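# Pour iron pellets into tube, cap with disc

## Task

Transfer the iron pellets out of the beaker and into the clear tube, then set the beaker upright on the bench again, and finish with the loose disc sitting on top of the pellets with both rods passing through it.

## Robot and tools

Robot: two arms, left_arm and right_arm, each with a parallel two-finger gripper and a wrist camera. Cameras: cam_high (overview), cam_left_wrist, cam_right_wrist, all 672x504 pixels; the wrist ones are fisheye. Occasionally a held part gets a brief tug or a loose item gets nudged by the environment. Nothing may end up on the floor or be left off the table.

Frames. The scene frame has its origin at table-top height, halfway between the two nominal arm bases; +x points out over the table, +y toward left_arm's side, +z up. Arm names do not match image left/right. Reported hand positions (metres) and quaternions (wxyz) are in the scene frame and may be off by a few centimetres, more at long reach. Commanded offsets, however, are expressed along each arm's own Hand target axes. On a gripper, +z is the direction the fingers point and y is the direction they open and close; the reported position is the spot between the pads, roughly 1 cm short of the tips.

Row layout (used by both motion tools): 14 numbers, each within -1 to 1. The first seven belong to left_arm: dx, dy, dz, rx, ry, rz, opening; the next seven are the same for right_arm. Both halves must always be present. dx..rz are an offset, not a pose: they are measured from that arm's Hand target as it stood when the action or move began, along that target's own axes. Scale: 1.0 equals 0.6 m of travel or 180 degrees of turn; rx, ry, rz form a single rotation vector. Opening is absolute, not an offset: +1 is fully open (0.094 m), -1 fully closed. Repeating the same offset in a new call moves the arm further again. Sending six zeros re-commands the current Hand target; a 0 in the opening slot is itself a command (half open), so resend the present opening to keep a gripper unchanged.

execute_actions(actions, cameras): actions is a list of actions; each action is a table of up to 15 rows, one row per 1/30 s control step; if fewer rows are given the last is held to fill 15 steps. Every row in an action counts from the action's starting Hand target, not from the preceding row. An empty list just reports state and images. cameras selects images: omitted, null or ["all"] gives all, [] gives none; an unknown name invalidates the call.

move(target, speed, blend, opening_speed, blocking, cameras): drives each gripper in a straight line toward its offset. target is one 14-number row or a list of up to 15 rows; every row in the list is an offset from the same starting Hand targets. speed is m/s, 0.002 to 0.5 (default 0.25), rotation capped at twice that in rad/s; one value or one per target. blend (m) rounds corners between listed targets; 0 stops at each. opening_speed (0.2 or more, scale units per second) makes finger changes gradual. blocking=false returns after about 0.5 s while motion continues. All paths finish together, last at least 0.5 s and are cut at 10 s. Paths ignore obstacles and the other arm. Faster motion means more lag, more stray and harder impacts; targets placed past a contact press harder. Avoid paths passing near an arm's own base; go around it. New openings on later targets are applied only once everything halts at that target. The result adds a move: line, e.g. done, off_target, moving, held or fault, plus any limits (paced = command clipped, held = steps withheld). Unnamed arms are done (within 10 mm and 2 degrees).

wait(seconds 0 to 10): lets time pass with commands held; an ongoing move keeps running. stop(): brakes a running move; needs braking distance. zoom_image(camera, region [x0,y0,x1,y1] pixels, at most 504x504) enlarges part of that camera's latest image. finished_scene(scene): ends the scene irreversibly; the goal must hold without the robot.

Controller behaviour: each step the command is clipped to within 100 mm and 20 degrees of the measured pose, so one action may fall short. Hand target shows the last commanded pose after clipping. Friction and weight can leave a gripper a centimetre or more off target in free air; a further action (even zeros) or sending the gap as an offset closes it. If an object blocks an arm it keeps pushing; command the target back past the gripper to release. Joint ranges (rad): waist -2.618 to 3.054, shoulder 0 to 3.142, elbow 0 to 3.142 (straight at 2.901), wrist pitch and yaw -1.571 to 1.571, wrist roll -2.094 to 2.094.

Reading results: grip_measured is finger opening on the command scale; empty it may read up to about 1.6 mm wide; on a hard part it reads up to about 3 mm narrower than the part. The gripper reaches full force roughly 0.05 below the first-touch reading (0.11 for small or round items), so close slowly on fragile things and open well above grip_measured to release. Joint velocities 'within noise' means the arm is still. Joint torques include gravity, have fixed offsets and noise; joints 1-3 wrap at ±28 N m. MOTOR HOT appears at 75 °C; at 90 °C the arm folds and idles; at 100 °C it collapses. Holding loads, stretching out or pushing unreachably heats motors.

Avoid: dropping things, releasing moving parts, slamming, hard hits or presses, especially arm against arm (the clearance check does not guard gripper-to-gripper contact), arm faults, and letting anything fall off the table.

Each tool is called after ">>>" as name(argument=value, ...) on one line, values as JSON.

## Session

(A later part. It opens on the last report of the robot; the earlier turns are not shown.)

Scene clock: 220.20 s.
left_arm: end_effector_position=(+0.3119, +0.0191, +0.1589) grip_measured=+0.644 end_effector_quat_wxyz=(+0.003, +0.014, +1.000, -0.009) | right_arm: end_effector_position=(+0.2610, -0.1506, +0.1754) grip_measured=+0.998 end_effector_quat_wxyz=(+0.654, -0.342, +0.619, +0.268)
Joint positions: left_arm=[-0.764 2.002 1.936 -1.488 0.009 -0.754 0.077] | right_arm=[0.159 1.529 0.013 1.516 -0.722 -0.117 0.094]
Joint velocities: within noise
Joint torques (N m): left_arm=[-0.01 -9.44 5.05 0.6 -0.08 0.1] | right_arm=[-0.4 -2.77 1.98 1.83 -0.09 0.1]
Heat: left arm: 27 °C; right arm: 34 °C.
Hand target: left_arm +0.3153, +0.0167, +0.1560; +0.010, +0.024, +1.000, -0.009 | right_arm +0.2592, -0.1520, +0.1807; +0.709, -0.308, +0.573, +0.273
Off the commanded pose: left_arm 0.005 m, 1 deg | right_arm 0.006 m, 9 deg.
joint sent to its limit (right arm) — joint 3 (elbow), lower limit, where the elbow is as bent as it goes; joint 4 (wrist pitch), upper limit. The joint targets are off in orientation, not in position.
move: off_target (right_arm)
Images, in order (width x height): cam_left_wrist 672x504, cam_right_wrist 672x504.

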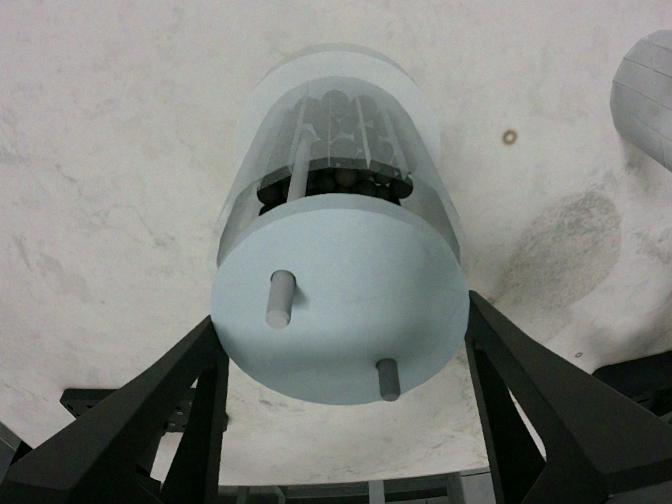

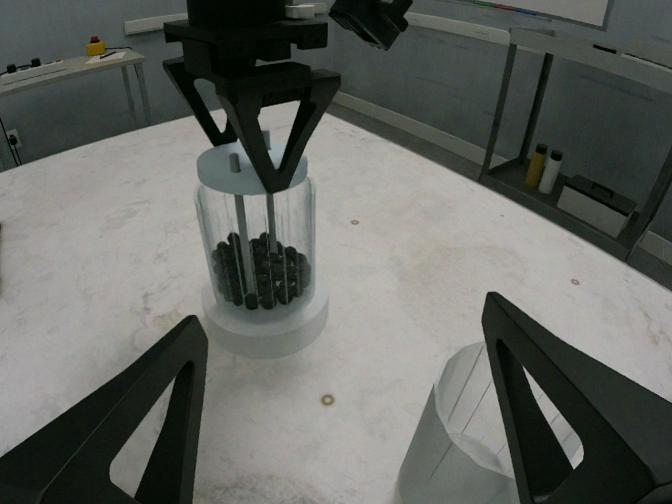

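>>> move(target=[[0, 0, 0.0267, 0, 0, 0, 0.5, 0, 0, 0, 0, 0, 0, 1.0], [0, 0, 0.0267, 0, 0, 0, 1.0, 0, 0, 0, 0, 0, 0, 1.0], [0, 0, -0.065, 0, 0, 0, 1.0, 0, 0, 0, 0, 0, 0, 1.0]], speed=[0.06, 0.06, 0.12], opening_speed=0.6, cameras=["cam_left_wrist", "cam_right_wrist"])

>>> zoom_image(camera="cam_right_wrist", region=[170, 90, 350, 370])

Scene clock: 227.33 s.
left_arm: end_effector_position=(+0.3120, +0.0153, +0.1903) grip_measured=+0.998 end_effector_quat_wxyz=(+0.016, +0.017, +0.999, -0.026) | right_arm: end_effector_position=(+0.2610, -0.1506, +0.1754) grip_measured=+0.998 end_effector_quat_wxyz=(+0.654, -0.342, +0.619, +0.268)
Joint positions: left_arm=[-0.769 2 2.06 -1.571 0.014 -0.752 0.094] | right_arm=[0.159 1.529 0.013 1.516 -0.722 -0.117 0.094]
Joint velocities: within noise
Joint torques (N m): left_arm=[0.58 -9.95 7.25 0.34 -0.11 0.1] | right_arm=[-0.53 -2.69 1.91 1.85 -0.09 0.16]
Heat: left arm: 28 °C; right arm: 34 °C.
Hand target: left_arm +0.3145, +0.0174, +0.1950; +0.010, +0.024, +1.000, -0.009 | right_arm +0.2592, -0.1520, +0.1807; +0.709, -0.308, +0.573, +0.273
Off the commanded pose: left_arm 0.006 m, 2 deg | right_arm 0.006 m, 9 deg.
joint sent to its limit (left arm) — joint 4 (wrist pitch), lower limit. The joint targets are off in position, not in orientation.
joint sent to its limit (right arm) — joint 3 (elbow), lower limit, where the elbow is as bent as it goes; joint 4 (wrist pitch), upper limit. The joint targets are off in orientation, not in position.
move: off_target (right_arm)
Images, in order (width x height): cam_left_wrist 672x504, cam_right_wrist 672x504.

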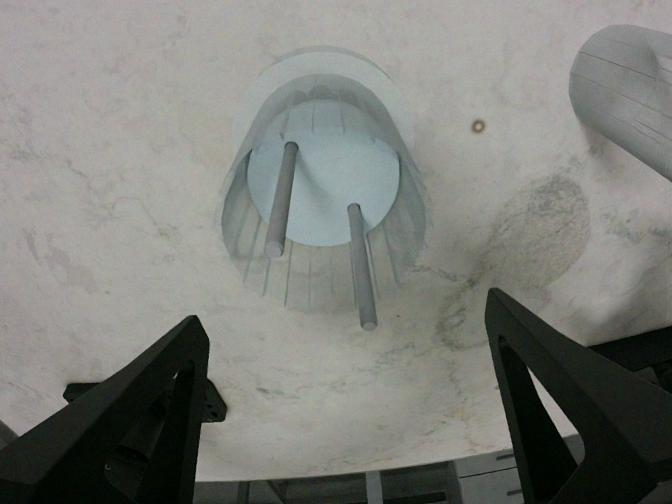

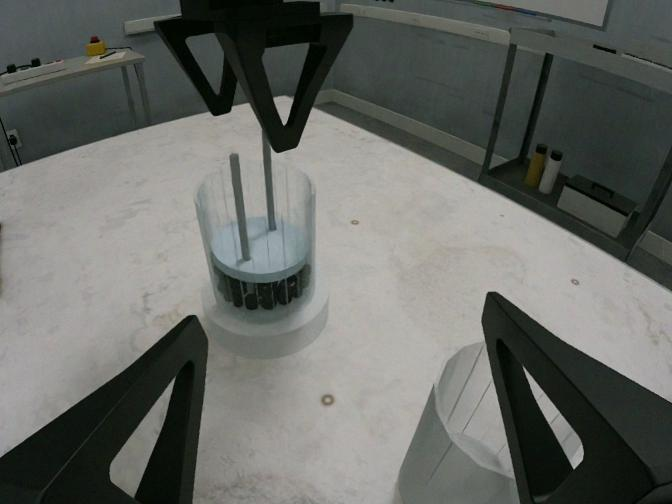

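Scaled by 1.800 from the camera's 672x504 image, which has a finer 960x720 frame.

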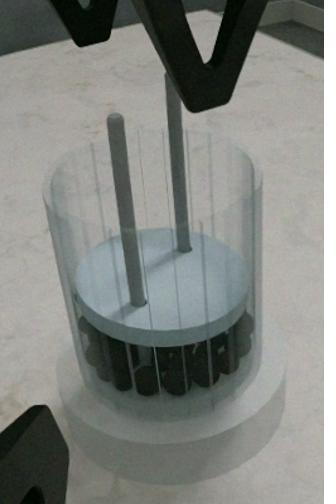

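>>> finished_scene(scene=1)

The scene is finished: the task was done.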